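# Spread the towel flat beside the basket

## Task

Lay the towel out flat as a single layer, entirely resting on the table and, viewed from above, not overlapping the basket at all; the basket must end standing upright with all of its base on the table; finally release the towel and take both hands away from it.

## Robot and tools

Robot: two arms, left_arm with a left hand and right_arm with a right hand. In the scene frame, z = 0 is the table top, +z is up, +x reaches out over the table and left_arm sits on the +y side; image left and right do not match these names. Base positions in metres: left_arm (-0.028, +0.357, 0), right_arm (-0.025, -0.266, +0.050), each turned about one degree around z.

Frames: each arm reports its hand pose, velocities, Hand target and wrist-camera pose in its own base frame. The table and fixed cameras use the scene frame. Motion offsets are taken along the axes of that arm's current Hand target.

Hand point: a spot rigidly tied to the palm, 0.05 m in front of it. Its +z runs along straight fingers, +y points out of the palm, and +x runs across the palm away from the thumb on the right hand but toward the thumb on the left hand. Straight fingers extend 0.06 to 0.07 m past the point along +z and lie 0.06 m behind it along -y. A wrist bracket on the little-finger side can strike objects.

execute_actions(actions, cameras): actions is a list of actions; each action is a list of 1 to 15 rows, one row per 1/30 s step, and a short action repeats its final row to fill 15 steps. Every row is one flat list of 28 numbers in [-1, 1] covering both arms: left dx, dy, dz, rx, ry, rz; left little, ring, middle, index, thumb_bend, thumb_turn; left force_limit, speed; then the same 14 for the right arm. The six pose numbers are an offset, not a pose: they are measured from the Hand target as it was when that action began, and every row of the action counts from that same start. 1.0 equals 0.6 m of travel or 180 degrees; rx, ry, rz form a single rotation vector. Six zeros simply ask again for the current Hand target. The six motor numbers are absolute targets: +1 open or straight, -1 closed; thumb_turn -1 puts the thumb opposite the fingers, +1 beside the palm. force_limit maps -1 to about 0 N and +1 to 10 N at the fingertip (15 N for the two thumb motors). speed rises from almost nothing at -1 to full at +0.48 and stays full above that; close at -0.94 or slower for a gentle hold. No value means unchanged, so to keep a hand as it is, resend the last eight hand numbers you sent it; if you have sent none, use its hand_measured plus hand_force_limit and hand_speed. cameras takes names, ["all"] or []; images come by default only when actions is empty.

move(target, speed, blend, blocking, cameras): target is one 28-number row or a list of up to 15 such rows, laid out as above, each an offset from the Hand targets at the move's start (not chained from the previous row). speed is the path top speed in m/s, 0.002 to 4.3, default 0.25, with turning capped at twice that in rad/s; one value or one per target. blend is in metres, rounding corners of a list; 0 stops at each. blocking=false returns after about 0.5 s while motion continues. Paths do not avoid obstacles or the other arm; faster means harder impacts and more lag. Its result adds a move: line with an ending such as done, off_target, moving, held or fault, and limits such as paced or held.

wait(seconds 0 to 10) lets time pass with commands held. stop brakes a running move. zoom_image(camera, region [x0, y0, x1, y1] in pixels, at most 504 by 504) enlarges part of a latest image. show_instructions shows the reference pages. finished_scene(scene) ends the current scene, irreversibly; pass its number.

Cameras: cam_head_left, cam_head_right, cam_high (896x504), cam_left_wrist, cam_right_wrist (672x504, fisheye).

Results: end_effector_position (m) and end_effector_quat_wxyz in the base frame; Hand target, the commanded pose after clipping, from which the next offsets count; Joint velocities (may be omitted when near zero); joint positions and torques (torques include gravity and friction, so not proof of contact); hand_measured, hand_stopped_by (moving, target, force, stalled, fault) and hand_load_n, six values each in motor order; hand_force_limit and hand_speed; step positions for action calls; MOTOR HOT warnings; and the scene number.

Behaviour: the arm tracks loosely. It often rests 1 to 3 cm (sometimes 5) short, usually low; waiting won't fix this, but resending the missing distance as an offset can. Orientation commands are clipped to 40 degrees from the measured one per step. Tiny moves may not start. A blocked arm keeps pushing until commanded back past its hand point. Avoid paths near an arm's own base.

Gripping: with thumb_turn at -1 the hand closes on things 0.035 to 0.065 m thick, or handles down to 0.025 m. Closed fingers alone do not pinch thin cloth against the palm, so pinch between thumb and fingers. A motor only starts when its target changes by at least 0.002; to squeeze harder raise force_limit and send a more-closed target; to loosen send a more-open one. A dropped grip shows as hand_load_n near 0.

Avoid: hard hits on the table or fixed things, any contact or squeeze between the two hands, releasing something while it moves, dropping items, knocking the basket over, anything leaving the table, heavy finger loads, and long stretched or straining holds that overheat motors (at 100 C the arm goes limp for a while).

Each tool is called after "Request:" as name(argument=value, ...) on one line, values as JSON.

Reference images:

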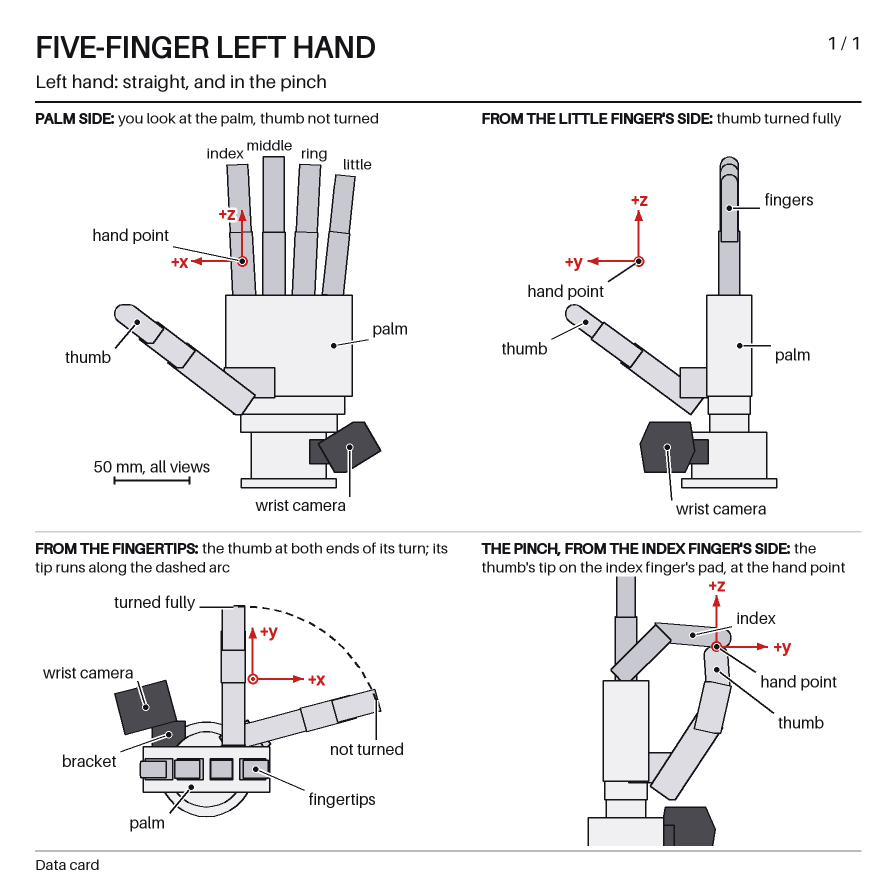

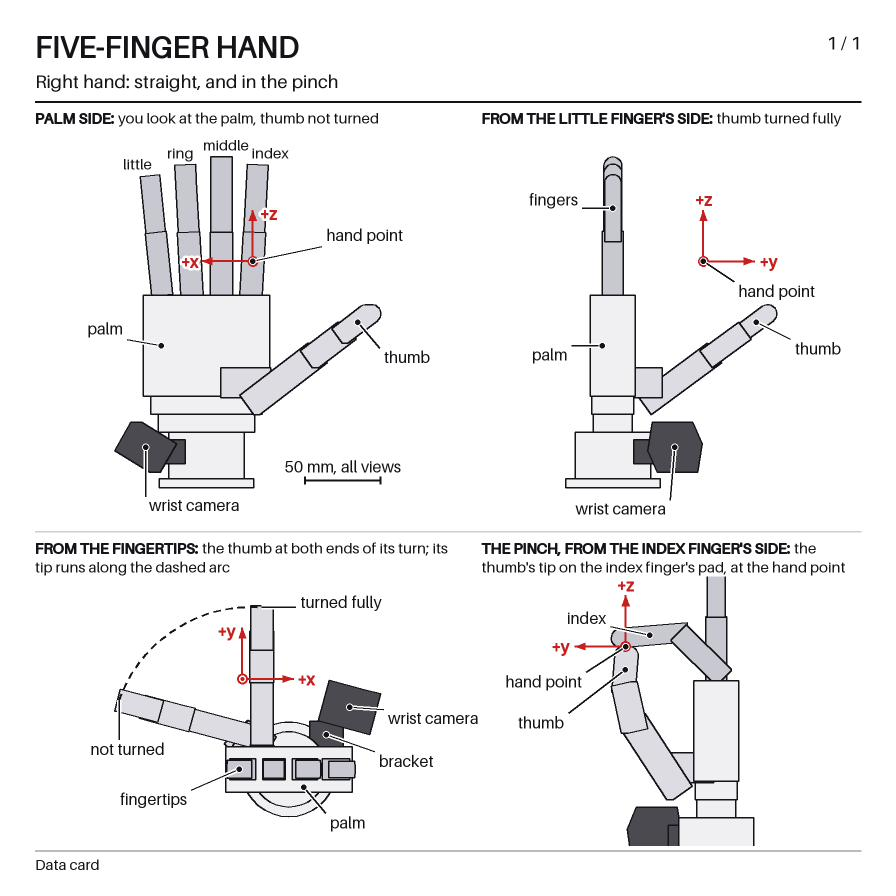

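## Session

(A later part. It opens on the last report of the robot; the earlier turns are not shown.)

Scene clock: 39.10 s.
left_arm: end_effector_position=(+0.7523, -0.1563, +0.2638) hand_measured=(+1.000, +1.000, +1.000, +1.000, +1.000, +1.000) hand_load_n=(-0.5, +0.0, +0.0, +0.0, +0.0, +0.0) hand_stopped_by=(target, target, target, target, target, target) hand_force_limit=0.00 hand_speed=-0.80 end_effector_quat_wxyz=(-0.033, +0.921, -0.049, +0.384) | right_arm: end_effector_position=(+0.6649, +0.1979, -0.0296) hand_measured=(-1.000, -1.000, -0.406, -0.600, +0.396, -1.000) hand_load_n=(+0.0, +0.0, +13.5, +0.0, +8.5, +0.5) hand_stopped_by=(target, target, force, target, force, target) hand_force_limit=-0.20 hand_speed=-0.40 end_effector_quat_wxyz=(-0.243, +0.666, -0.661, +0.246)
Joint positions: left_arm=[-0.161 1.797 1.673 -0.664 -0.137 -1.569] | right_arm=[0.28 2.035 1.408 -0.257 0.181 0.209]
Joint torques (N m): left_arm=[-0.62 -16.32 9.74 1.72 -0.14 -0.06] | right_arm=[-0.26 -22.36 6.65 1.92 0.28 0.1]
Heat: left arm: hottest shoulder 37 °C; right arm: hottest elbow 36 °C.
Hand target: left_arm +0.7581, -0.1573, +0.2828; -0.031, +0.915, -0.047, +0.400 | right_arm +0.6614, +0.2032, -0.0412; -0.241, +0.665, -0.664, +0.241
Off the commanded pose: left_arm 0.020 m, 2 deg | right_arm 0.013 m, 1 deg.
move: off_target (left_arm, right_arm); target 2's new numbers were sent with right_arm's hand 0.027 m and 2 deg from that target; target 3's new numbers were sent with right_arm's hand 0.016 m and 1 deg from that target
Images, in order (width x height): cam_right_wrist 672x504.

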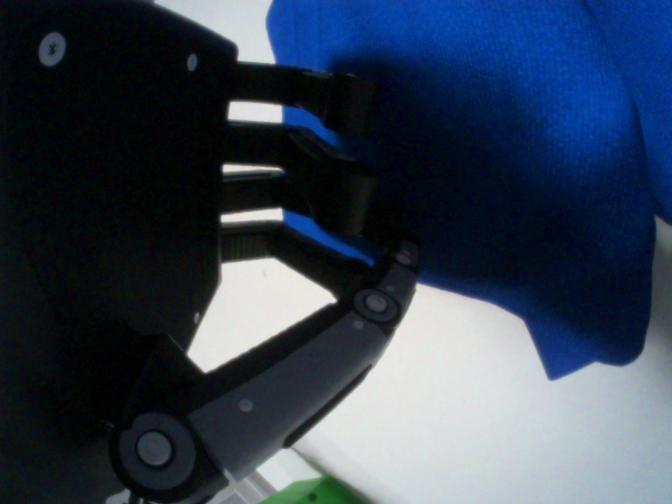

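Request:
move(target=[0,0,0,0,0,0,1,1,1,1,1,1,0,-0.8,0,-0.12,-0.14,0,0,0,-1,-1,-0.6,-0.6,0.3,-1,-0.2,-0.4], speed=0.15, cameras=["cam_right_wrist", "cam_high"])

Scene clock: 40.83 s.
left_arm: end_effector_position=(+0.7523, -0.1563, +0.2638) hand_measured=(+1.000, +1.000, +1.000, +1.000, +1.000, +1.000) hand_load_n=(+0.0, +0.0, +0.0, +0.0, +0.0, +0.0) hand_stopped_by=(target, target, target, target, target, target) hand_force_limit=0.00 hand_speed=-0.80 end_effector_quat_wxyz=(-0.033, +0.921, -0.049, +0.384) | right_arm: end_effector_position=(+0.6473, +0.1929, +0.0439) hand_measured=(-1.000, -1.000, -0.406, -0.600, +0.396, -1.000) hand_load_n=(+0.0, +0.0, +13.0, +0.0, +8.5, +0.5) hand_stopped_by=(target, target, force, target, force, target) hand_force_limit=-0.20 hand_speed=-0.40 end_effector_quat_wxyz=(-0.222, +0.673, -0.665, +0.234)
Joint positions: left_arm=[-0.161 1.797 1.673 -0.664 -0.137 -1.569] | right_arm=[0.28 1.916 1.457 -0.479 0.181 0.209]
Joint torques (N m): left_arm=[-0.38 -16.67 9.77 1.87 -0.12 -0.01] | right_arm=[-0.09 -23.71 11.48 1.11 0.22 0.08]
Heat: left arm: hottest shoulder 37 °C; right arm: hottest elbow 36 °C.
Hand target: left_arm +0.7581, -0.1573, +0.2828; -0.031, +0.915, -0.047, +0.400 | right_arm +0.6628, +0.2032, +0.0696; -0.242, +0.665, -0.664, +0.241
Off the commanded pose: left_arm 0.020 m, 2 deg | right_arm 0.032 m, 3 deg.
move: off_target (left_arm, right_arm)
Images, in order (width x height): cam_high 896x504, cam_right_wrist 672x504.

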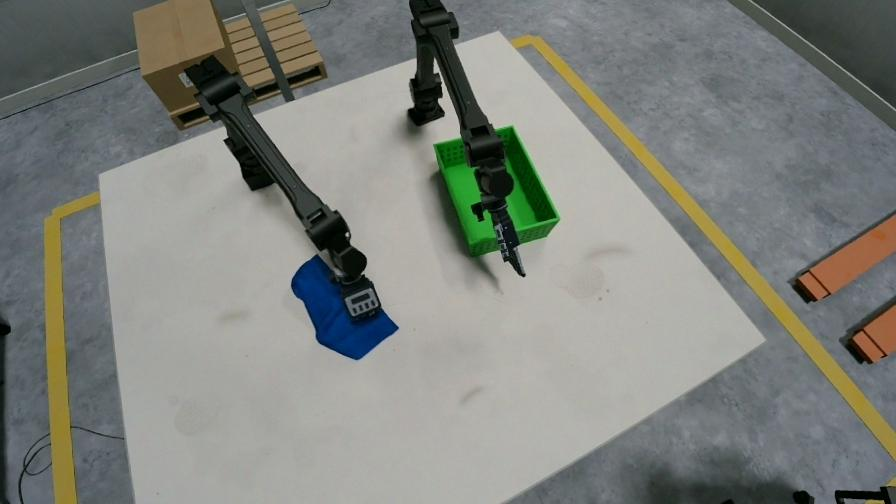

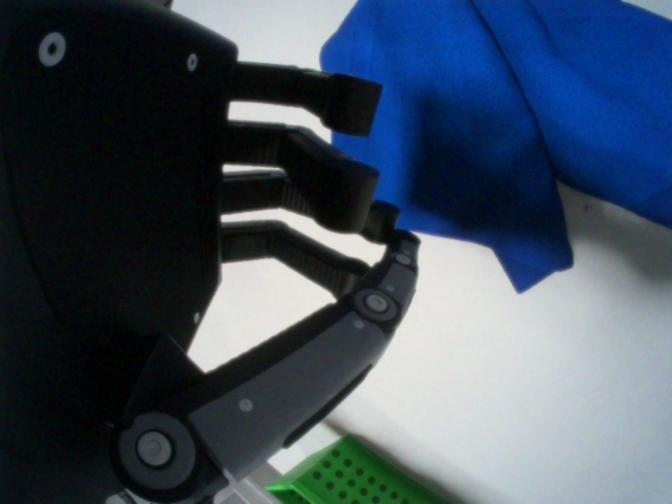

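Request:
move(target=[0,0,0,0,0,0,1,1,1,1,1,1,0,-0.8,-0.0147,0.0808,0.0553,0.0833,0,0,-1,-1,0.2,0.2,0.5,-1,-0.2,-0.2], speed=0.15, cameras=["cam_right_wrist"])

Scene clock: 46.23 s.
left_arm: end_effector_position=(+0.7523, -0.1563, +0.2638) hand_measured=(+1.000, +1.000, +1.000, +1.000, +1.000, +1.000) hand_load_n=(+0.0, +0.0, +0.0, +0.0, +0.0, +0.0) hand_stopped_by=(target, target, target, target, target, target) hand_force_limit=0.00 hand_speed=-0.80 end_effector_quat_wxyz=(-0.033, +0.921, -0.049, +0.384) | right_arm: end_effector_position=(+0.6440, +0.2080, +0.0019) hand_measured=(-1.000, -1.000, +0.200, +0.200, +0.500, -1.000) hand_load_n=(+0.0, +0.0, +0.0, +0.0, +0.0, +0.0) hand_stopped_by=(target, target, target, target, target, target) hand_force_limit=-0.20 hand_speed=-0.20 end_effector_quat_wxyz=(-0.315, +0.629, -0.636, +0.318)
Joint positions: left_arm=[-0.161 1.797 1.673 -0.664 -0.137 -1.569] | right_arm=[0.329 1.904 1.179 0.055 0.269 0.209]
Joint torques (N m): left_arm=[-0.09 -16.32 9.65 1.62 -0.11 -0.06] | right_arm=[-0.15 -22.83 6.52 2.59 0.33 -0.16]
Heat: left arm: hottest shoulder 37 °C; right arm: hottest elbow 37 °C.
Hand target: left_arm +0.7581, -0.1573, +0.2828; -0.031, +0.915, -0.047, +0.400 | right_arm +0.6470, +0.2120, +0.0129; -0.326, +0.628, -0.627, +0.326
Off the commanded pose: left_arm 0.020 m, 2 deg | right_arm 0.012 m, 2 deg.
move: off_target (left_arm, right_arm)
Images, in order (width x height): cam_right_wrist 672x504.

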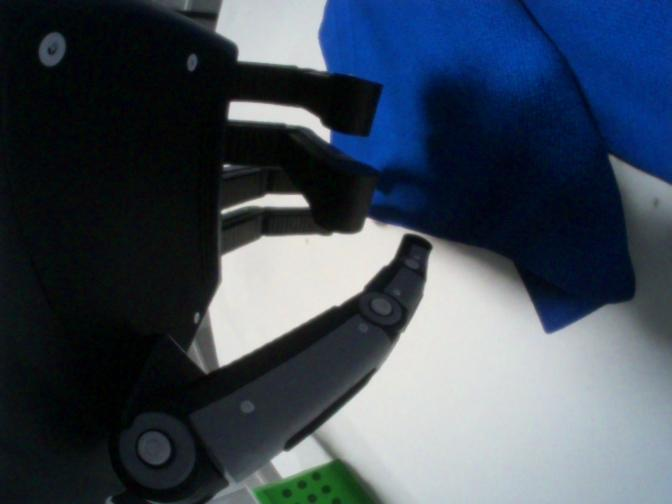

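Request:
move(target=[0,0,0,0,0,0,1,1,1,1,1,1,0,-0.8,0.02,0.0314,0.022,0,0,0,-1,-1,0.2,0.2,0.5,-1,-0.2,-0.2], speed=0.1, cameras=["cam_right_wrist"])

Scene clock: 47.90 s.
left_arm: end_effector_position=(+0.7523, -0.1563, +0.2638) hand_measured=(+1.000, +1.000, +1.000, +1.000, +1.000, +1.000) hand_load_n=(+0.0, +0.0, +0.0, +0.0, +0.0, +0.0) hand_stopped_by=(target, target, target, target, target, target) hand_force_limit=0.00 hand_speed=-0.80 end_effector_quat_wxyz=(-0.033, +0.921, -0.049, +0.384) | right_arm: end_effector_position=(+0.6465, +0.2053, -0.0001) hand_measured=(-1.000, -1.000, +0.200, +0.200, +0.500, -1.000) hand_load_n=(+0.0, +0.0, +0.0, +0.0, +0.0, +0.0) hand_stopped_by=(target, target, target, target, target, target) hand_force_limit=-0.20 hand_speed=-0.20 end_effector_quat_wxyz=(-0.330, +0.624, -0.630, +0.323)
Joint positions: left_arm=[-0.161 1.797 1.673 -0.664 -0.137 -1.569] | right_arm=[0.321 1.908 1.156 0.117 0.257 0.201]
Joint torques (N m): left_arm=[-0.32 -16.73 9.72 1.76 -0.11 -0.03] | right_arm=[-1.08 -19.84 6.15 2.55 0.14 -0.18]
Heat: left arm: hottest shoulder 37 °C; right arm: hottest elbow 37 °C.
Hand target: left_arm +0.7581, -0.1573, +0.2828; -0.031, +0.915, -0.047, +0.400 | right_arm +0.6469, +0.2000, -0.0101; -0.326, +0.628, -0.627, +0.326
Off the commanded pose: left_arm 0.020 m, 2 deg | right_arm 0.011 m, 1 deg.
move: off_target (left_arm, right_arm)
Images, in order (width x height): cam_right_wrist 672x504.

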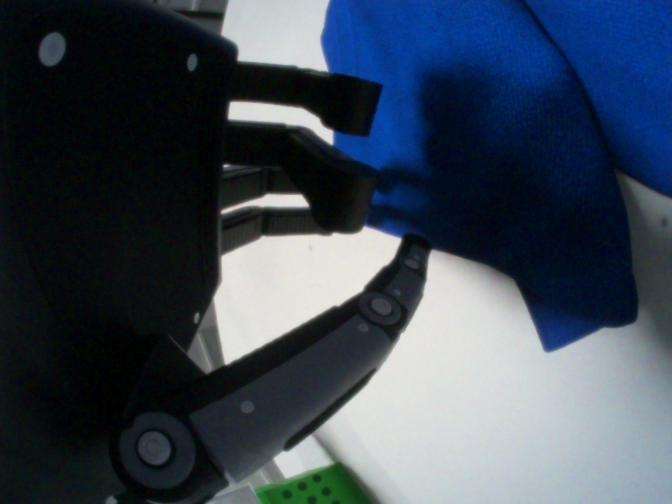

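Request:
move(target=[0,0,0,0,0,0,1,1,1,1,1,1,0,-0.8,0.01,0.03,0.021,0,0,0,-1,-1,0.2,0.2,0.5,-1,-0.2,-0.2], speed=0.1, cameras=["cam_right_wrist"])

Scene clock: 49.07 s.
left_arm: end_effector_position=(+0.7523, -0.1563, +0.2638) hand_measured=(+1.000, +1.000, +1.000, +1.000, +1.000, +1.000) hand_load_n=(-0.5, +0.0, +0.0, +0.0, +0.0, +0.0) hand_stopped_by=(target, target, target, target, target, target) hand_force_limit=0.00 hand_speed=-0.80 end_effector_quat_wxyz=(-0.033, +0.921, -0.049, +0.384) | right_arm: end_effector_position=(+0.6475, +0.2013, -0.0204) hand_measured=(-1.000, -1.000, +0.200, +0.200, +0.500, -1.000) hand_load_n=(+0.0, +0.0, +0.0, +0.0, +0.0, +0.0) hand_stopped_by=(target, target, target, target, target, target) hand_force_limit=-0.20 hand_speed=-0.20 end_effector_quat_wxyz=(-0.333, +0.623, -0.629, +0.323)
Joint positions: left_arm=[-0.161 1.797 1.673 -0.664 -0.137 -1.569] | right_arm=[0.312 1.946 1.141 0.177 0.248 0.195]
Joint torques (N m): left_arm=[-0.5 -16.73 9.8 1.8 -0.1 -0.04] | right_arm=[-1.38 -19.43 5.81 2.45 0.16 -0.25]
Heat: left arm: hottest shoulder 37 °C; right arm: hottest elbow 36 °C.
Hand target: left_arm +0.7581, -0.1573, +0.2828; -0.031, +0.915, -0.047, +0.400 | right_arm +0.6468, +0.1939, -0.0321; -0.326, +0.628, -0.627, +0.326
Off the commanded pose: left_arm 0.020 m, 2 deg | right_arm 0.014 m, 1 deg.
move: off_target (left_arm, right_arm)
Images, in order (width x height): cam_right_wrist 672x504.

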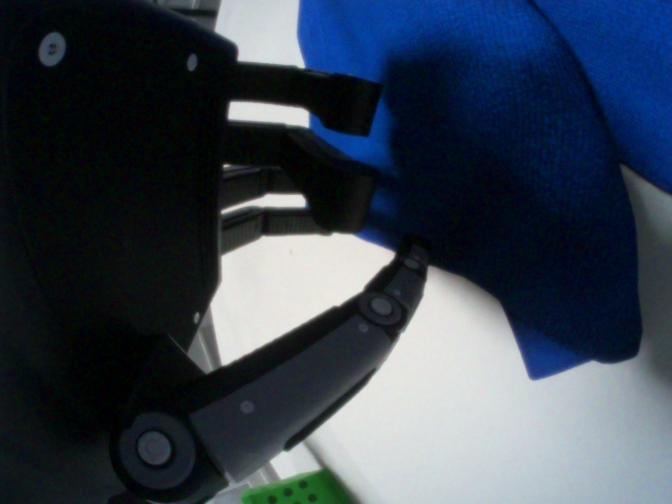

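Request:
move(target=[[0,0,0,0,0,0,1,1,1,1,1,1,0,-0.8,0.017,0.012,0.01,0,0,0,-1,-1,0.2,0.2,0.5,-1,-0.2,-0.2],[0,0,0,0,0,0,1,1,1,1,1,1,0,-0.8,0.017,0.026,0.018,0,0,0,-1,-1,-0.15,-0.15,0.3,-1,-0.2,-0.4],[0,0,0,0,0,0,1,1,1,1,1,1,0,-0.8,0.017,0.026,0.018,0,0,0,-1,-1,-0.7,-0.7,0.3,-1,-0.2,-0.4]], speed=0.1, cameras=["cam_right_wrist"])

Scene clock: 52.90 s.
left_arm: end_effector_position=(+0.7523, -0.1563, +0.2638) hand_measured=(+1.000, +1.000, +1.000, +1.000, +1.000, +1.000) hand_load_n=(+0.0, +0.0, +0.0, +0.0, +0.0, +0.0) hand_stopped_by=(target, target, target, target, target, target) hand_force_limit=0.00 hand_speed=-0.80 end_effector_quat_wxyz=(-0.033, +0.921, -0.049, +0.384) | right_arm: end_effector_position=(+0.6523, +0.1923, -0.0312) hand_measured=(-1.000, -1.000, -0.306, -0.418, +0.302, -1.000) hand_load_n=(+0.0, +0.0, +6.0, +9.5, +9.0, -0.5) hand_stopped_by=(target, target, force, force, target, target) hand_force_limit=-0.20 hand_speed=-0.40 end_effector_quat_wxyz=(-0.341, +0.619, -0.627, +0.328)
Joint positions: left_arm=[-0.161 1.797 1.673 -0.664 -0.137 -1.569] | right_arm=[0.294 1.971 1.128 0.239 0.233 0.184]
Joint torques (N m): left_arm=[-0.67 -16.21 9.73 1.74 -0.1 -0.02] | right_arm=[-1.38 -19.55 5.59 2.13 0.18 -0.22]
Heat: left arm: hottest shoulder 38 °C; right arm: hottest elbow 36 °C.
Hand target: left_arm +0.7581, -0.1573, +0.2828; -0.031, +0.915, -0.047, +0.400 | right_arm +0.6468, +0.1839, -0.0510; -0.326, +0.628, -0.627, +0.326
Off the commanded pose: left_arm 0.020 m, 2 deg | right_arm 0.022 m, 2 deg.
move: off_target (left_arm, right_arm); target 2's new numbers were sent with right_arm's hand 0.032 m and 3 deg from that target; target 3's new numbers were sent with right_arm's hand 0.028 m and 2 deg from that target
Images, in order (width x height): cam_right_wrist 672x504.

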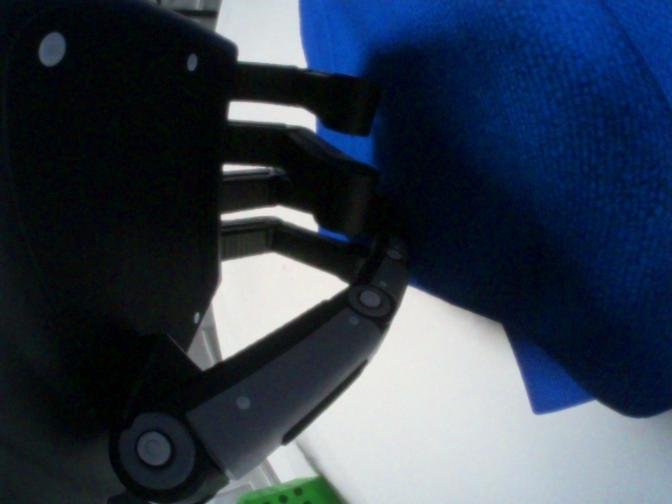

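Request:
move(target=[0,0,0,0,0,0,1,1,1,1,1,1,0,-0.8,0,-0.16,-0.18,0,0,0,-1,-1,-0.7,-0.7,0.3,-1,-0.2,-0.4], speed=0.12, cameras=["cam_right_wrist", "cam_high"])

Scene clock: 55.27 s.
left_arm: end_effector_position=(+0.7523, -0.1563, +0.2638) hand_measured=(+1.000, +1.000, +1.000, +1.000, +1.000, +1.000) hand_load_n=(+0.0, +0.0, +0.0, +0.0, +0.0, +0.0) hand_stopped_by=(target, target, target, target, target, target) hand_force_limit=0.00 hand_speed=-0.80 end_effector_quat_wxyz=(-0.033, +0.921, -0.049, +0.384) | right_arm: end_effector_position=(+0.6125, +0.1785, +0.0784) hand_measured=(-1.000, -1.000, -0.306, -0.418, +0.302, -1.000) hand_load_n=(+0.0, +0.5, +6.0, +9.5, +9.0, -0.5) hand_stopped_by=(target, target, force, force, target, target) hand_force_limit=-0.20 hand_speed=-0.40 end_effector_quat_wxyz=(-0.321, +0.626, -0.633, +0.323)
Joint positions: left_arm=[-0.161 1.797 1.673 -0.664 -0.137 -1.569] | right_arm=[0.295 1.693 1.103 -0.058 0.244 0.184]
Joint torques (N m): left_arm=[-0.21 -16.44 9.7 1.63 -0.07 -0.04] | right_arm=[-0.09 -19.6 8.34 1.48 0.31 -0.1]
Heat: left arm: hottest shoulder 38 °C; right arm: hottest elbow 36 °C.
Hand target: left_arm +0.7581, -0.1573, +0.2828; -0.031, +0.915, -0.047, +0.400 | right_arm +0.6135, +0.1837, +0.0896; -0.326, +0.628, -0.627, +0.326
Off the commanded pose: left_arm 0.020 m, 2 deg | right_arm 0.012 m, 1 deg.
move: off_target (left_arm, right_arm)
Images, in order (width x height): cam_high 896x504, cam_right_wrist 672x504.

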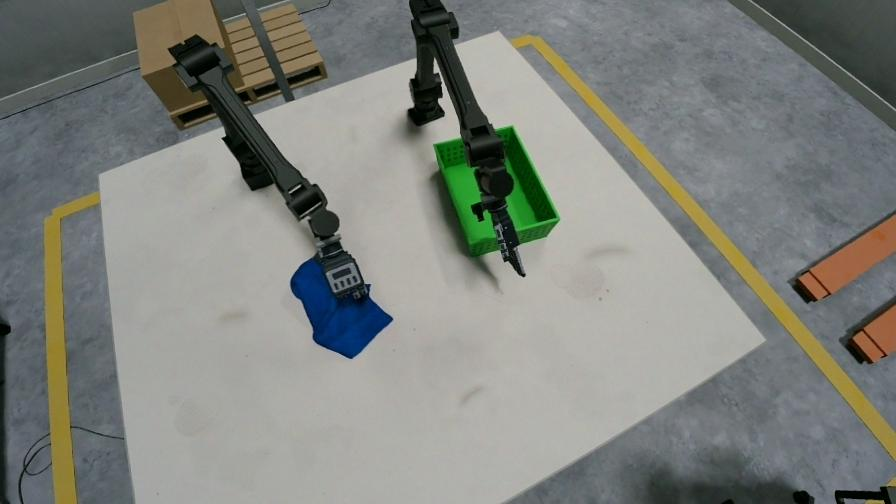

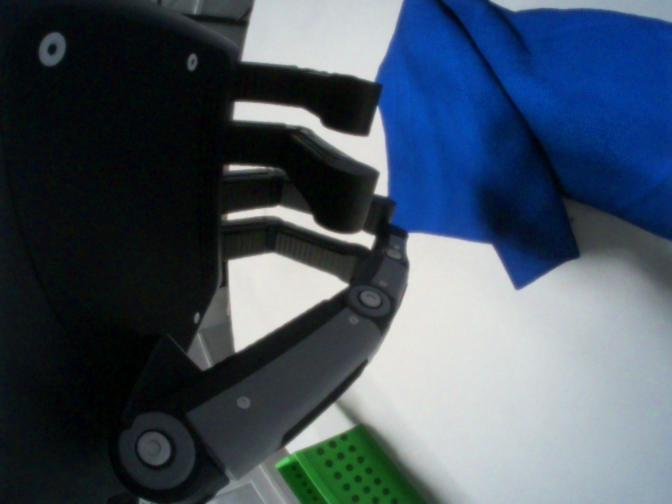

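Request:
move(target=[0,0,0,0,0,0,1,1,1,1,1,1,0,-0.8,-0.0338,0.1298,0.1042,-0.0833,0,0,-1,-1,0.3,0.3,0.7,-1,-0.2,-0.2], speed=0.12, cameras=["cam_right_wrist"])

Scene clock: 60.20 s.
left_arm: end_effector_position=(+0.7523, -0.1563, +0.2638) hand_measured=(+1.000, +1.000, +1.000, +1.000, +1.000, +1.000) hand_load_n=(+0.0, +0.0, +0.0, +0.0, +0.0, +0.0) hand_stopped_by=(target, target, target, target, target, target) hand_force_limit=0.00 hand_speed=-0.80 end_effector_quat_wxyz=(-0.033, +0.921, -0.049, +0.384) | right_arm: end_effector_position=(+0.6094, +0.1937, -0.0114) hand_measured=(-1.000, -1.000, +0.300, +0.300, +0.700, -1.000) hand_load_n=(+0.0, +0.0, -0.5, +0.0, +0.0, +0.0) hand_stopped_by=(target, target, target, target, target, target) hand_force_limit=-0.20 hand_speed=-0.20 end_effector_quat_wxyz=(-0.237, +0.667, -0.662, +0.245)
Joint positions: left_arm=[-0.161 1.797 1.673 -0.664 -0.137 -1.569] | right_arm=[0.302 1.897 1.241 -0.244 0.199 0.225]
Joint torques (N m): left_arm=[0.15 -16.44 9.73 1.69 -0.08 -0.03] | right_arm=[-0.09 -18.67 10.29 0.99 0.11 0.1]
Heat: left arm: hottest shoulder 38 °C; right arm: hottest elbow 36 °C.
Hand target: left_arm +0.7581, -0.1573, +0.2828; -0.031, +0.915, -0.047, +0.400 | right_arm +0.6200, +0.2041, -0.0100; -0.242, +0.665, -0.664, +0.241
Off the commanded pose: left_arm 0.020 m, 2 deg | right_arm 0.015 m, 1 deg.
move: off_target (left_arm, right_arm)
Images, in order (width x height): cam_right_wrist 672x504.

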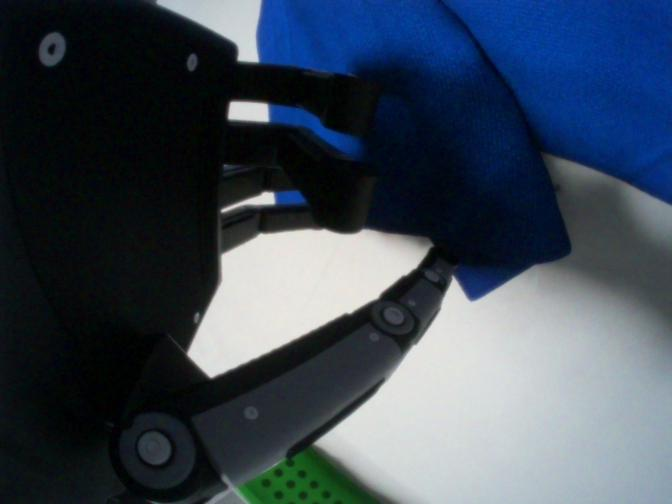

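Request:
move(target=[0,0,0,0,0,0,1,1,1,1,1,1,0,-0.8,0.03,0.011,0.034,0,0,0,-1,-1,0.3,0.3,0.7,-1,-0.2,-0.2], speed=0.1, cameras=["cam_right_wrist"])

Scene clock: 62.03 s.
left_arm: end_effector_position=(+0.7523, -0.1563, +0.2638) hand_measured=(+1.000, +1.000, +1.000, +1.000, +1.000, +1.000) hand_load_n=(+0.0, +0.0, +0.0, +0.0, +0.0, +0.0) hand_stopped_by=(target, target, target, target, target, target) hand_force_limit=0.00 hand_speed=-0.80 end_effector_quat_wxyz=(-0.033, +0.921, -0.049, +0.384) | right_arm: end_effector_position=(+0.6176, +0.1902, -0.0126) hand_measured=(-1.000, -1.000, +0.300, +0.300, +0.700, -1.000) hand_load_n=(+0.0, +0.0, -2.0, +0.0, +0.0, +0.0) hand_stopped_by=(target, target, target, target, target, target) hand_force_limit=-0.20 hand_speed=-0.20 end_effector_quat_wxyz=(-0.249, +0.662, -0.664, +0.242)
Joint positions: left_arm=[-0.161 1.797 1.673 -0.664 -0.137 -1.569] | right_arm=[0.286 1.907 1.245 -0.218 0.177 0.226]
Joint torques (N m): left_arm=[0.15 -16.44 9.76 1.77 -0.11 -0.07] | right_arm=[-1.26 -16.91 9.5 1.74 0.14 -0.15]
Heat: left arm: hottest shoulder 38 °C; right arm: hottest elbow 36 °C.
Hand target: left_arm +0.7581, -0.1573, +0.2828; -0.031, +0.915, -0.047, +0.400 | right_arm +0.6281, +0.1861, -0.0297; -0.242, +0.665, -0.664, +0.241
Off the commanded pose: left_arm 0.020 m, 2 deg | right_arm 0.021 m, 1 deg.
move: off_target (left_arm, right_arm)
Images, in order (width x height): cam_right_wrist 672x504.

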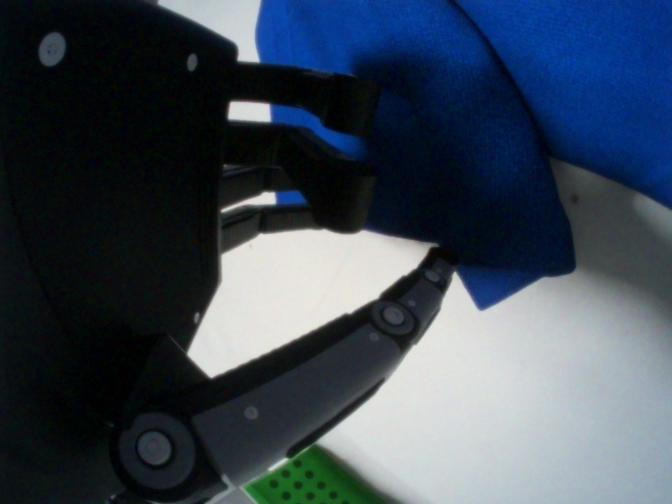

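Request:
move(target=[0,0,0,0,0,0,1,1,1,1,1,1,0,-0.8,-0.01,-0.054,-0.046,0.1667,0,0,-1,-1,0.3,0.3,0.5,-1,-0.2,-0.2], speed=0.15, cameras=["cam_right_wrist"])

Scene clock: 68.33 s.
left_arm: end_effector_position=(+0.7523, -0.1563, +0.2638) hand_measured=(+1.000, +1.000, +1.000, +1.000, +1.000, +1.000) hand_load_n=(+0.0, +0.0, +0.0, +0.0, +0.0, +0.0) hand_stopped_by=(target, target, target, target, target, target) hand_force_limit=0.00 hand_speed=-0.80 end_effector_quat_wxyz=(-0.033, +0.921, -0.049, +0.384) | right_arm: end_effector_position=(+0.6342, +0.1875, -0.0011) hand_measured=(-1.000, -1.000, +0.300, +0.300, +0.500, -1.000) hand_load_n=(+0.0, -0.5, +0.0, +0.0, +0.0, +0.0) hand_stopped_by=(target, target, target, target, target, target) hand_force_limit=-0.20 hand_speed=-0.20 end_effector_quat_wxyz=(-0.395, +0.582, -0.590, +0.396)
Joint positions: left_arm=[-0.161 1.797 1.673 -0.664 -0.137 -1.569] | right_arm=[0.321 1.904 0.958 0.544 0.305 0.133]
Joint velocities: left_arm=[-0.005 0.005 -0.012 -0.002 0.154 -0.095] | right_arm=[within noise]
Joint torques (N m): left_arm=[-0.15 -16.38 9.65 1.88 -0.09 -0.02] | right_arm=[-0.32 -21.01 5.24 2.86 0.31 -0.2]
Heat: left arm: hottest shoulder 38 °C; right arm: hottest elbow 36 °C.
Hand target: left_arm +0.7581, -0.1573, +0.2828; -0.031, +0.915, -0.047, +0.400 | right_arm +0.6351, +0.1919, +0.0119; -0.405, +0.580, -0.579, +0.405
Off the commanded pose: left_arm 0.020 m, 2 deg | right_arm 0.014 m, 2 deg.
move: off_target (left_arm, right_arm)
Images, in order (width x height): cam_right_wrist 672x504.

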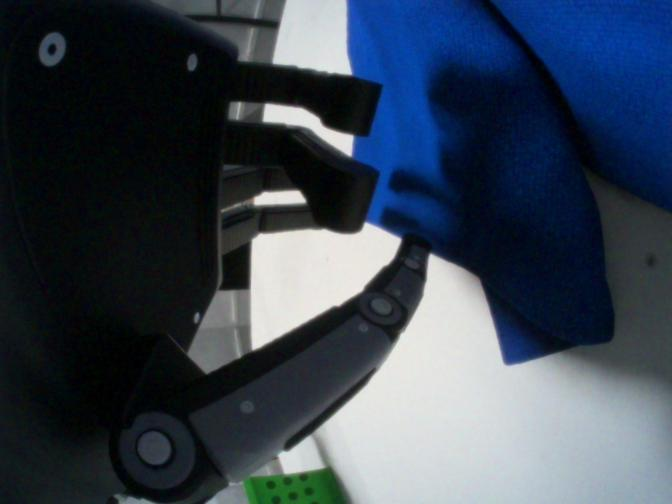

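Request:
move(target=[0,0,0,0,0,0,1,1,1,1,1,1,0,-0.8,0.035,0.031,0.0114,0,0,0,-1,-1,0.3,0.3,0.5,-1,-0.2,-0.2], speed=0.1, cameras=["cam_right_wrist"])

Scene clock: 69.77 s.
left_arm: end_effector_position=(+0.7523, -0.1563, +0.2638) hand_measured=(+1.000, +1.000, +1.000, +1.000, +1.000, +1.000) hand_load_n=(+0.0, +0.0, +0.0, +0.0, +0.0, +0.0) hand_stopped_by=(target, target, target, target, target, target) hand_force_limit=0.00 hand_speed=-0.80 end_effector_quat_wxyz=(-0.033, +0.921, -0.049, +0.384) | right_arm: end_effector_position=(+0.6364, +0.1741, +0.0005) hand_measured=(-1.000, -1.000, +0.300, +0.300, +0.500, -1.000) hand_load_n=(+0.0, +0.5, +0.0, +0.0, +0.0, +0.0) hand_stopped_by=(target, target, target, target, target, target) hand_force_limit=-0.20 hand_speed=-0.20 end_effector_quat_wxyz=(-0.408, +0.575, -0.584, +0.402)
Joint positions: left_arm=[-0.161 1.797 1.673 -0.664 -0.137 -1.569] | right_arm=[0.292 1.907 0.935 0.608 0.272 0.118]
Joint torques (N m): left_arm=[-0.21 -16.03 9.7 1.83 -0.1 -0.01] | right_arm=[-1.55 -17.96 5.03 3.07 0.09 -0.22]
Heat: left arm: hottest shoulder 38 °C; right arm: hottest elbow 36 °C.
Hand target: left_arm +0.7581, -0.1573, +0.2828; -0.031, +0.915, -0.047, +0.400 | right_arm +0.6351, +0.1709, -0.0078; -0.405, +0.580, -0.579, +0.405
Off the commanded pose: left_arm 0.020 m, 2 deg | right_arm 0.009 m, 1 deg.
move: off_target (left_arm)
Images, in order (width x height): cam_right_wrist 672x504.

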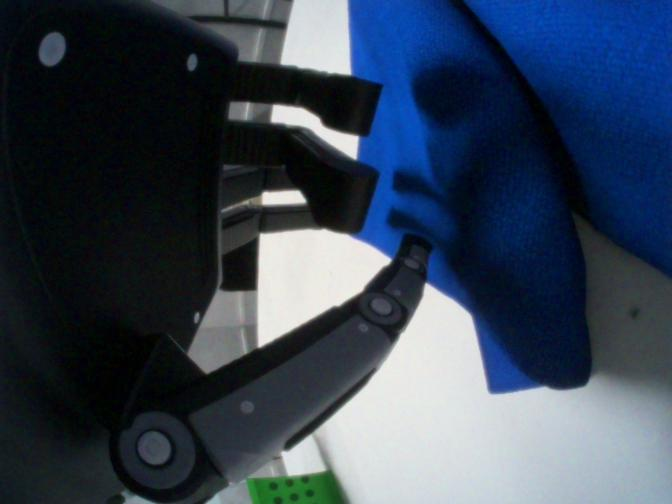

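Request:
move(target=[0,0,0,0,0,0,1,1,1,1,1,1,0,-0.8,0,0.035,0.008,0,0,0,-1,-1,0.3,0.3,0.5,-1,-0.2,-0.2], speed=0.1, cameras=["cam_right_wrist"])

Scene clock: 70.87 s.
left_arm: end_effector_position=(+0.7523, -0.1563, +0.2638) hand_measured=(+1.000, +1.000, +1.000, +1.000, +1.000, +1.000) hand_load_n=(+0.5, +0.0, +0.0, +0.0, +0.0, +0.0) hand_stopped_by=(target, target, target, target, target, target) hand_force_limit=0.00 hand_speed=-0.80 end_effector_quat_wxyz=(-0.033, +0.921, -0.049, +0.384) | right_arm: end_effector_position=(+0.6353, +0.1737, -0.0190) hand_measured=(-1.000, -1.000, +0.300, +0.300, +0.500, -1.000) hand_load_n=(+0.0, +0.0, +0.0, +0.0, -0.5, +0.5) hand_stopped_by=(target, target, target, target, target, target) hand_force_limit=-0.20 hand_speed=-0.20 end_effector_quat_wxyz=(-0.411, +0.574, -0.583, +0.403)
Joint positions: left_arm=[-0.161 1.797 1.673 -0.664 -0.137 -1.569] | right_arm=[0.292 1.956 0.927 0.67 0.272 0.118]
Joint torques (N m): left_arm=[-0.26 -16.62 9.76 1.65 -0.09 -0.04] | right_arm=[-0.67 -18.32 4.79 2.59 0.16 -0.19]
Heat: left arm: hottest shoulder 38 °C; right arm: hottest elbow 36 °C.
Hand target: left_arm +0.7581, -0.1573, +0.2828; -0.031, +0.915, -0.047, +0.400 | right_arm +0.6326, +0.1709, -0.0292; -0.405, +0.580, -0.579, +0.405
Off the commanded pose: left_arm 0.020 m, 2 deg | right_arm 0.011 m, 1 deg.
move: off_target (left_arm, right_arm)
Images, in order (width x height): cam_right_wrist 672x504.

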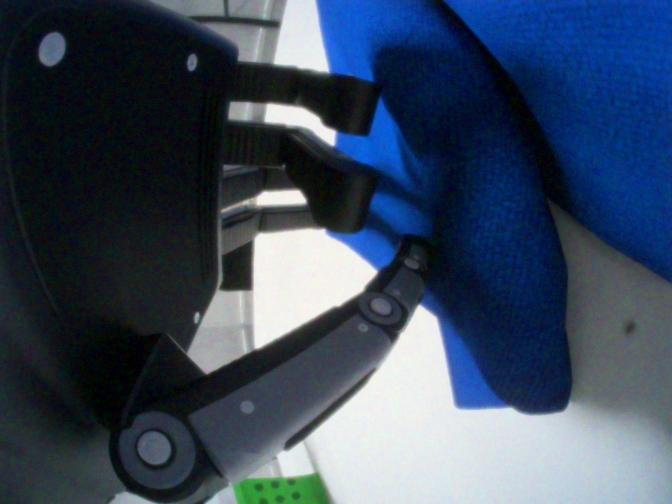

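Request:
move(target=[[0,0,0,0,0,0,1,1,1,1,1,1,0,-0.8,0,0.02,0.008,0,0,0,-1,-1,0.0,0.0,0.4,-1,-0.2,-0.4],[0,0,0,0,0,0,1,1,1,1,1,1,0,-0.8,0,0.03,0.008,0,0,0,-1,-1,-0.6,-0.6,0.15,-1,-0.2,-0.4]], speed=0.1, cameras=["cam_right_wrist"])

Scene clock: 73.13 s.
left_arm: end_effector_position=(+0.7523, -0.1563, +0.2638) hand_measured=(+1.000, +1.000, +1.000, +1.000, +1.000, +1.000) hand_load_n=(+0.0, +0.0, +0.0, +0.0, +0.0, +0.0) hand_stopped_by=(target, target, target, target, target, target) hand_force_limit=0.00 hand_speed=-0.80 end_effector_quat_wxyz=(-0.033, +0.921, -0.049, +0.384) | right_arm: end_effector_position=(+0.6381, +0.1745, -0.0275) hand_measured=(-1.000, -1.000, -0.292, -0.326, +0.240, -1.000) hand_load_n=(+0.0, +0.0, +14.0, +4.5, +9.5, +0.5) hand_stopped_by=(target, target, force, force, force, target) hand_force_limit=-0.20 hand_speed=-0.40 end_effector_quat_wxyz=(-0.419, +0.568, -0.580, +0.407)
Joint positions: left_arm=[-0.161 1.797 1.673 -0.664 -0.137 -1.569] | right_arm=[0.292 1.99 0.927 0.726 0.272 0.117]
Joint torques (N m): left_arm=[-0.73 -15.91 9.84 1.73 -0.14 -0.04] | right_arm=[-0.79 -17.2 4.11 2.39 0.15 -0.19]
Heat: left arm: hottest shoulder 38 °C; right arm: hottest elbow 36 °C.
Hand target: left_arm +0.7581, -0.1573, +0.2828; -0.031, +0.915, -0.047, +0.400 | right_arm +0.6309, +0.1709, -0.0477; -0.405, +0.580, -0.579, +0.405
Off the commanded pose: left_arm 0.020 m, 2 deg | right_arm 0.022 m, 2 deg.
move: off_target (left_arm, right_arm); target 2's new numbers were sent with right_arm's hand 0.026 m and 2 deg from that target
Images, in order (width x height): cam_right_wrist 672x504.

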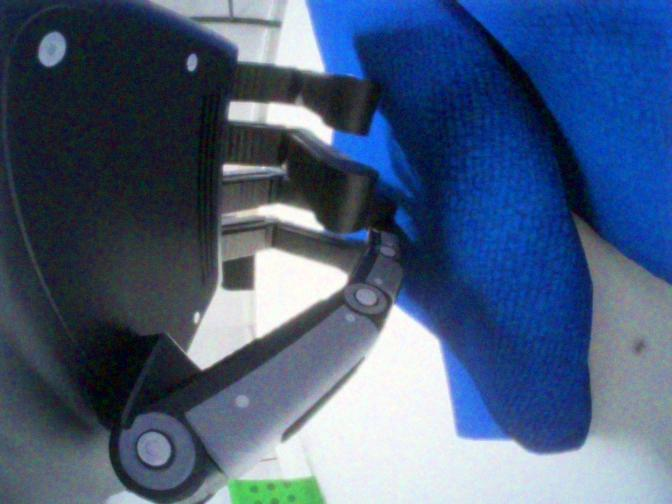

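Request:
move(target=[0,0,0,0,0,0,1,1,1,1,1,1,0,-0.8,0,-0.224,-0.117,0,0,0,-1,-1,-0.6,-0.6,0.15,-1,-0.2,-0.4], speed=0.12, cameras=["cam_right_wrist", "cam_high"])

Scene clock: 75.40 s.
left_arm: end_effector_position=(+0.7523, -0.1563, +0.2638) hand_measured=(+1.000, +1.000, +1.000, +1.000, +1.000, +1.000) hand_load_n=(+0.0, +0.0, +0.0, +0.0, +0.0, +0.0) hand_stopped_by=(target, target, target, target, target, target) hand_force_limit=0.00 hand_speed=-0.80 end_effector_quat_wxyz=(-0.033, +0.921, -0.049, +0.384) | right_arm: end_effector_position=(+0.6078, +0.1655, +0.0912) hand_measured=(-1.000, -1.000, -0.292, -0.326, +0.240, -1.000) hand_load_n=(+0.0, +0.0, +14.0, +4.5, +10.0, +0.5) hand_stopped_by=(target, target, force, force, force, target) hand_force_limit=-0.20 hand_speed=-0.40 end_effector_quat_wxyz=(-0.401, +0.578, -0.586, +0.401)
Joint positions: left_arm=[-0.161 1.797 1.673 -0.664 -0.137 -1.569] | right_arm=[0.295 1.646 0.901 0.364 0.281 0.117]
Joint torques (N m): left_arm=[-0.5 -16.32 9.7 1.76 -0.12 -0.06] | right_arm=[-0.21 -17.67 8.21 1.62 0.3 -0.14]
Heat: left arm: hottest shoulder 38 °C; right arm: hottest elbow 36 °C.
Hand target: left_arm +0.7581, -0.1573, +0.2828; -0.031, +0.915, -0.047, +0.400 | right_arm +0.6110, +0.1711, +0.1027; -0.406, +0.580, -0.579, +0.405
Off the commanded pose: left_arm 0.020 m, 2 deg | right_arm 0.013 m, 1 deg.
move: off_target (left_arm, right_arm)
Images, in order (width x height): cam_high 896x504, cam_right_wrist 672x504.

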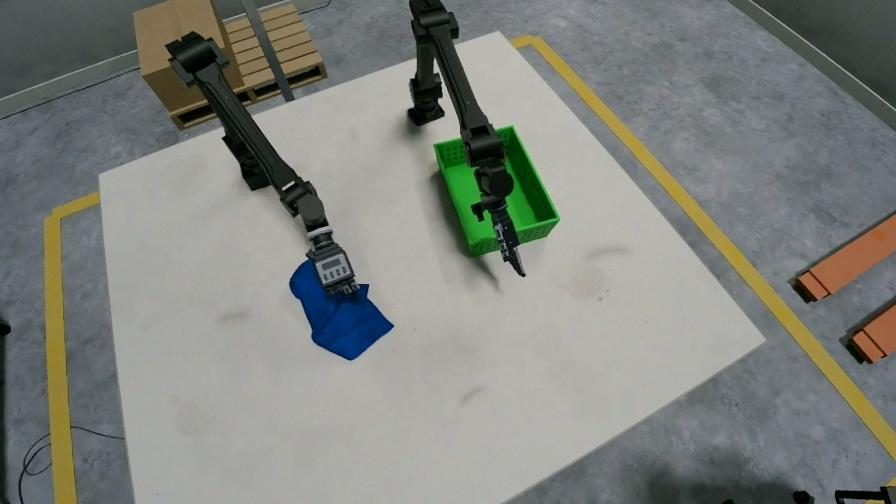

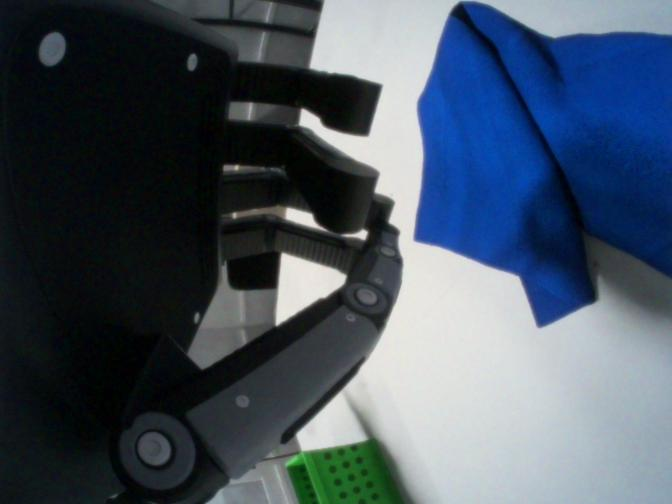

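Request:
move(target=[[0,0,0,0,0,0,1,1,1,1,1,1,0,-0.8,0,0.18,0.104,0,0,0,-1,-1,0.2,0.2,0.3,-1,0,-0.2],[0,0,0,0,0,0,1,1,1,1,1,1,0,-0.8,0,0.249,0.129,0,0,0,-1,-1,0.2,0.2,0.3,-1,0,-0.2]], speed=[0.2, 0.06], cameras=["cam_right_wrist"])

Scene clock: 79.83 s.
left_arm: end_effector_position=(+0.7523, -0.1563, +0.2638) hand_measured=(+1.000, +1.000, +1.000, +1.000, +1.000, +1.000) hand_load_n=(+0.0, +0.0, +0.0, +0.0, +0.0, +0.0) hand_stopped_by=(target, target, target, target, target, target) hand_force_limit=0.00 hand_speed=-0.80 end_effector_quat_wxyz=(-0.033, +0.921, -0.049, +0.384) | right_arm: end_effector_position=(+0.6351, +0.1752, -0.0287) hand_measured=(-1.000, -1.000, +0.200, +0.200, +0.298, -1.000) hand_load_n=(+0.0, +0.0, +0.0, +0.0, -4.0, -1.0) hand_stopped_by=(target, target, target, target, target, target) hand_force_limit=0.00 hand_speed=-0.20 end_effector_quat_wxyz=(-0.429, +0.562, -0.575, +0.412)
Joint positions: left_arm=[-0.161 1.797 1.673 -0.664 -0.137 -1.569] | right_arm=[0.295 2.001 0.908 0.783 0.274 0.117]
Joint torques (N m): left_arm=[-0.56 -16.56 9.7 1.68 -0.08 -0.03] | right_arm=[-0.91 -14.21 5.93 1.59 0.06 -0.19]
Heat: left arm: hottest shoulder 38 °C; right arm: hottest elbow 36 °C.
Hand target: left_arm +0.7581, -0.1573, +0.2828; -0.031, +0.915, -0.047, +0.400 | right_arm +0.6324, +0.1711, -0.0643; -0.405, +0.580, -0.579, +0.405
Off the commanded pose: left_arm 0.020 m, 2 deg | right_arm 0.036 m, 3 deg.
move: off_target (left_arm, right_arm)
Images, in order (width x height): cam_right_wrist 672x504.

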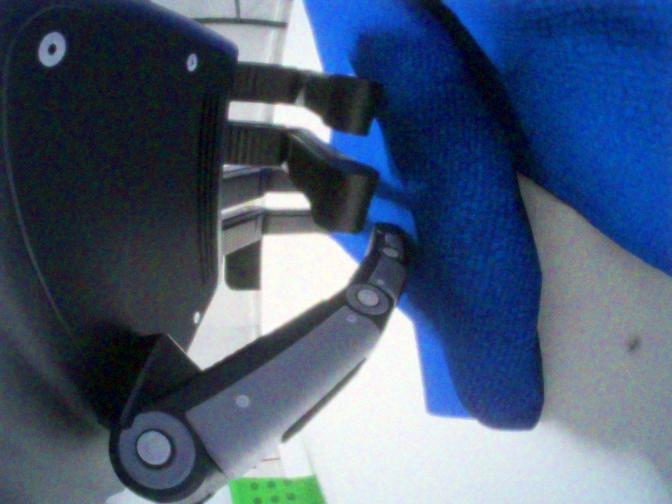

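Request:
move(target=[[0,0,0,0,0,0,1,1,1,1,1,1,0,-0.8,0,0,0,0,0,0,-1,-1,-0.6,-0.6,0.3,-1,0,-0.5]], speed=0.1, cameras=["cam_right_wrist"])

Scene clock: 81.20 s.
left_arm: end_effector_position=(+0.7523, -0.1563, +0.2638) hand_measured=(+1.000, +1.000, +1.000, +1.000, +1.000, +1.000) hand_load_n=(+0.0, +0.0, +0.0, +0.0, +0.0, +0.0) hand_stopped_by=(target, target, target, target, target, target) hand_force_limit=0.00 hand_speed=-0.80 end_effector_quat_wxyz=(-0.033, +0.921, -0.049, +0.384) | right_arm: end_effector_position=(+0.6373, +0.1759, -0.0273) hand_measured=(-1.000, -1.000, -0.160, -0.392, +0.302, -1.000) hand_load_n=(+0.0, +0.0, +3.5, +8.0, +4.0, -1.0) hand_stopped_by=(target, target, force, force, target, target) hand_force_limit=0.00 hand_speed=-0.50 end_effector_quat_wxyz=(-0.431, +0.560, -0.574, +0.413)
Joint positions: left_arm=[-0.161 1.797 1.673 -0.664 -0.137 -1.569] | right_arm=[0.295 2.002 0.913 0.786 0.274 0.117]
Joint torques (N m): left_arm=[0.03 -16.38 9.83 1.62 -0.11 -0.07] | right_arm=[-0.97 -14.62 5.56 1.48 0.04 -0.2]
Heat: left arm: hottest shoulder 38 °C; right arm: hottest elbow 36 °C.
Hand target: left_arm +0.7581, -0.1573, +0.2828; -0.031, +0.915, -0.047, +0.400 | right_arm +0.6324, +0.1711, -0.0643; -0.405, +0.580, -0.579, +0.405
Off the commanded pose: left_arm 0.020 m, 2 deg | right_arm 0.038 m, 4 deg.
move: off_target (left_arm, right_arm)
Images, in order (width x height): cam_right_wrist 672x504.

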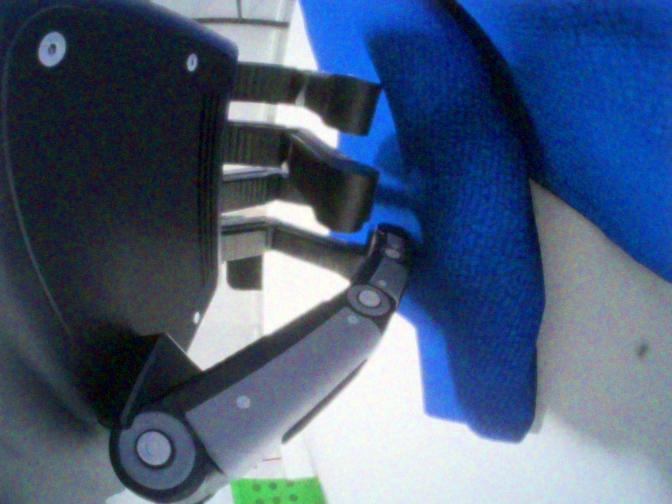

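Request:
move(target=[[0,0,0,0,0,0,1,1,1,1,1,1,0,-0.8,0,0,0,0,0,0,-1,-1,-0.7,-0.7,0.25,-1,0.2,-0.5],[0,0,0,0,0,0,1,1,1,1,1,1,0,-0.8,0,-0.2,-0.09,0,0,0,-1,-1,-0.7,-0.7,0.25,-1,0.2,-0.5]], speed=0.1, cameras=["cam_right_wrist"])

Scene clock: 84.47 s.
left_arm: end_effector_position=(+0.7523, -0.1563, +0.2638) hand_measured=(+1.000, +1.000, +1.000, +1.000, +1.000, +1.000) hand_load_n=(+0.0, +0.0, +0.0, +0.0, +0.0, +0.0) hand_stopped_by=(target, target, target, target, target, target) hand_force_limit=0.00 hand_speed=-0.80 end_effector_quat_wxyz=(-0.033, +0.921, -0.049, +0.384) | right_arm: end_effector_position=(+0.6200, +0.1706, +0.0554) hand_measured=(-1.000, -1.000, -0.242, -0.392, +0.264, -1.000) hand_load_n=(+0.0, +0.0, +7.5, +3.5, +10.0, -6.0) hand_stopped_by=(target, target, force, force, force, target) hand_force_limit=0.20 hand_speed=-0.50 end_effector_quat_wxyz=(-0.403, +0.580, -0.585, +0.399)
Joint positions: left_arm=[-0.161 1.797 1.673 -0.664 -0.137 -1.569] | right_arm=[0.295 1.748 0.913 0.455 0.274 0.117]
Joint torques (N m): left_arm=[-0.62 -16.85 9.87 1.72 -0.08 -0.03] | right_arm=[-0.44 -19.37 7.13 1.61 0.29 -0.19]
Heat: left arm: hottest shoulder 38 °C; right arm: hottest elbow 36 °C.
Hand target: left_arm +0.7581, -0.1573, +0.2828; -0.031, +0.915, -0.047, +0.400 | right_arm +0.6228, +0.1710, +0.0669; -0.405, +0.580, -0.579, +0.405
Off the commanded pose: left_arm 0.020 m, 2 deg | right_arm 0.012 m, 1 deg.
move: off_target (left_arm, right_arm)
Images, in order (width x height): cam_right_wrist 672x504.

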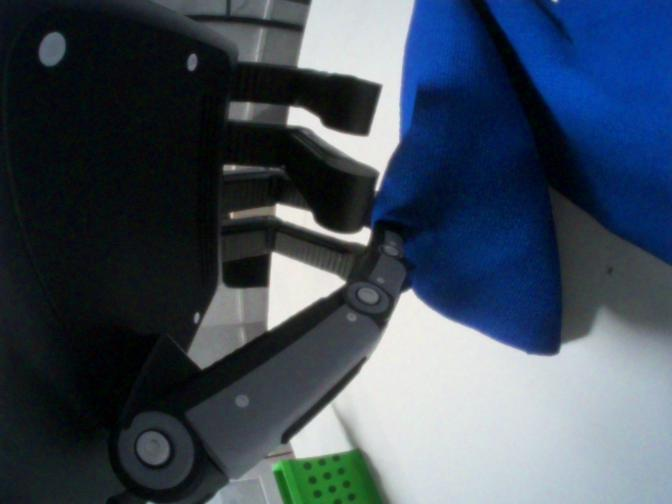

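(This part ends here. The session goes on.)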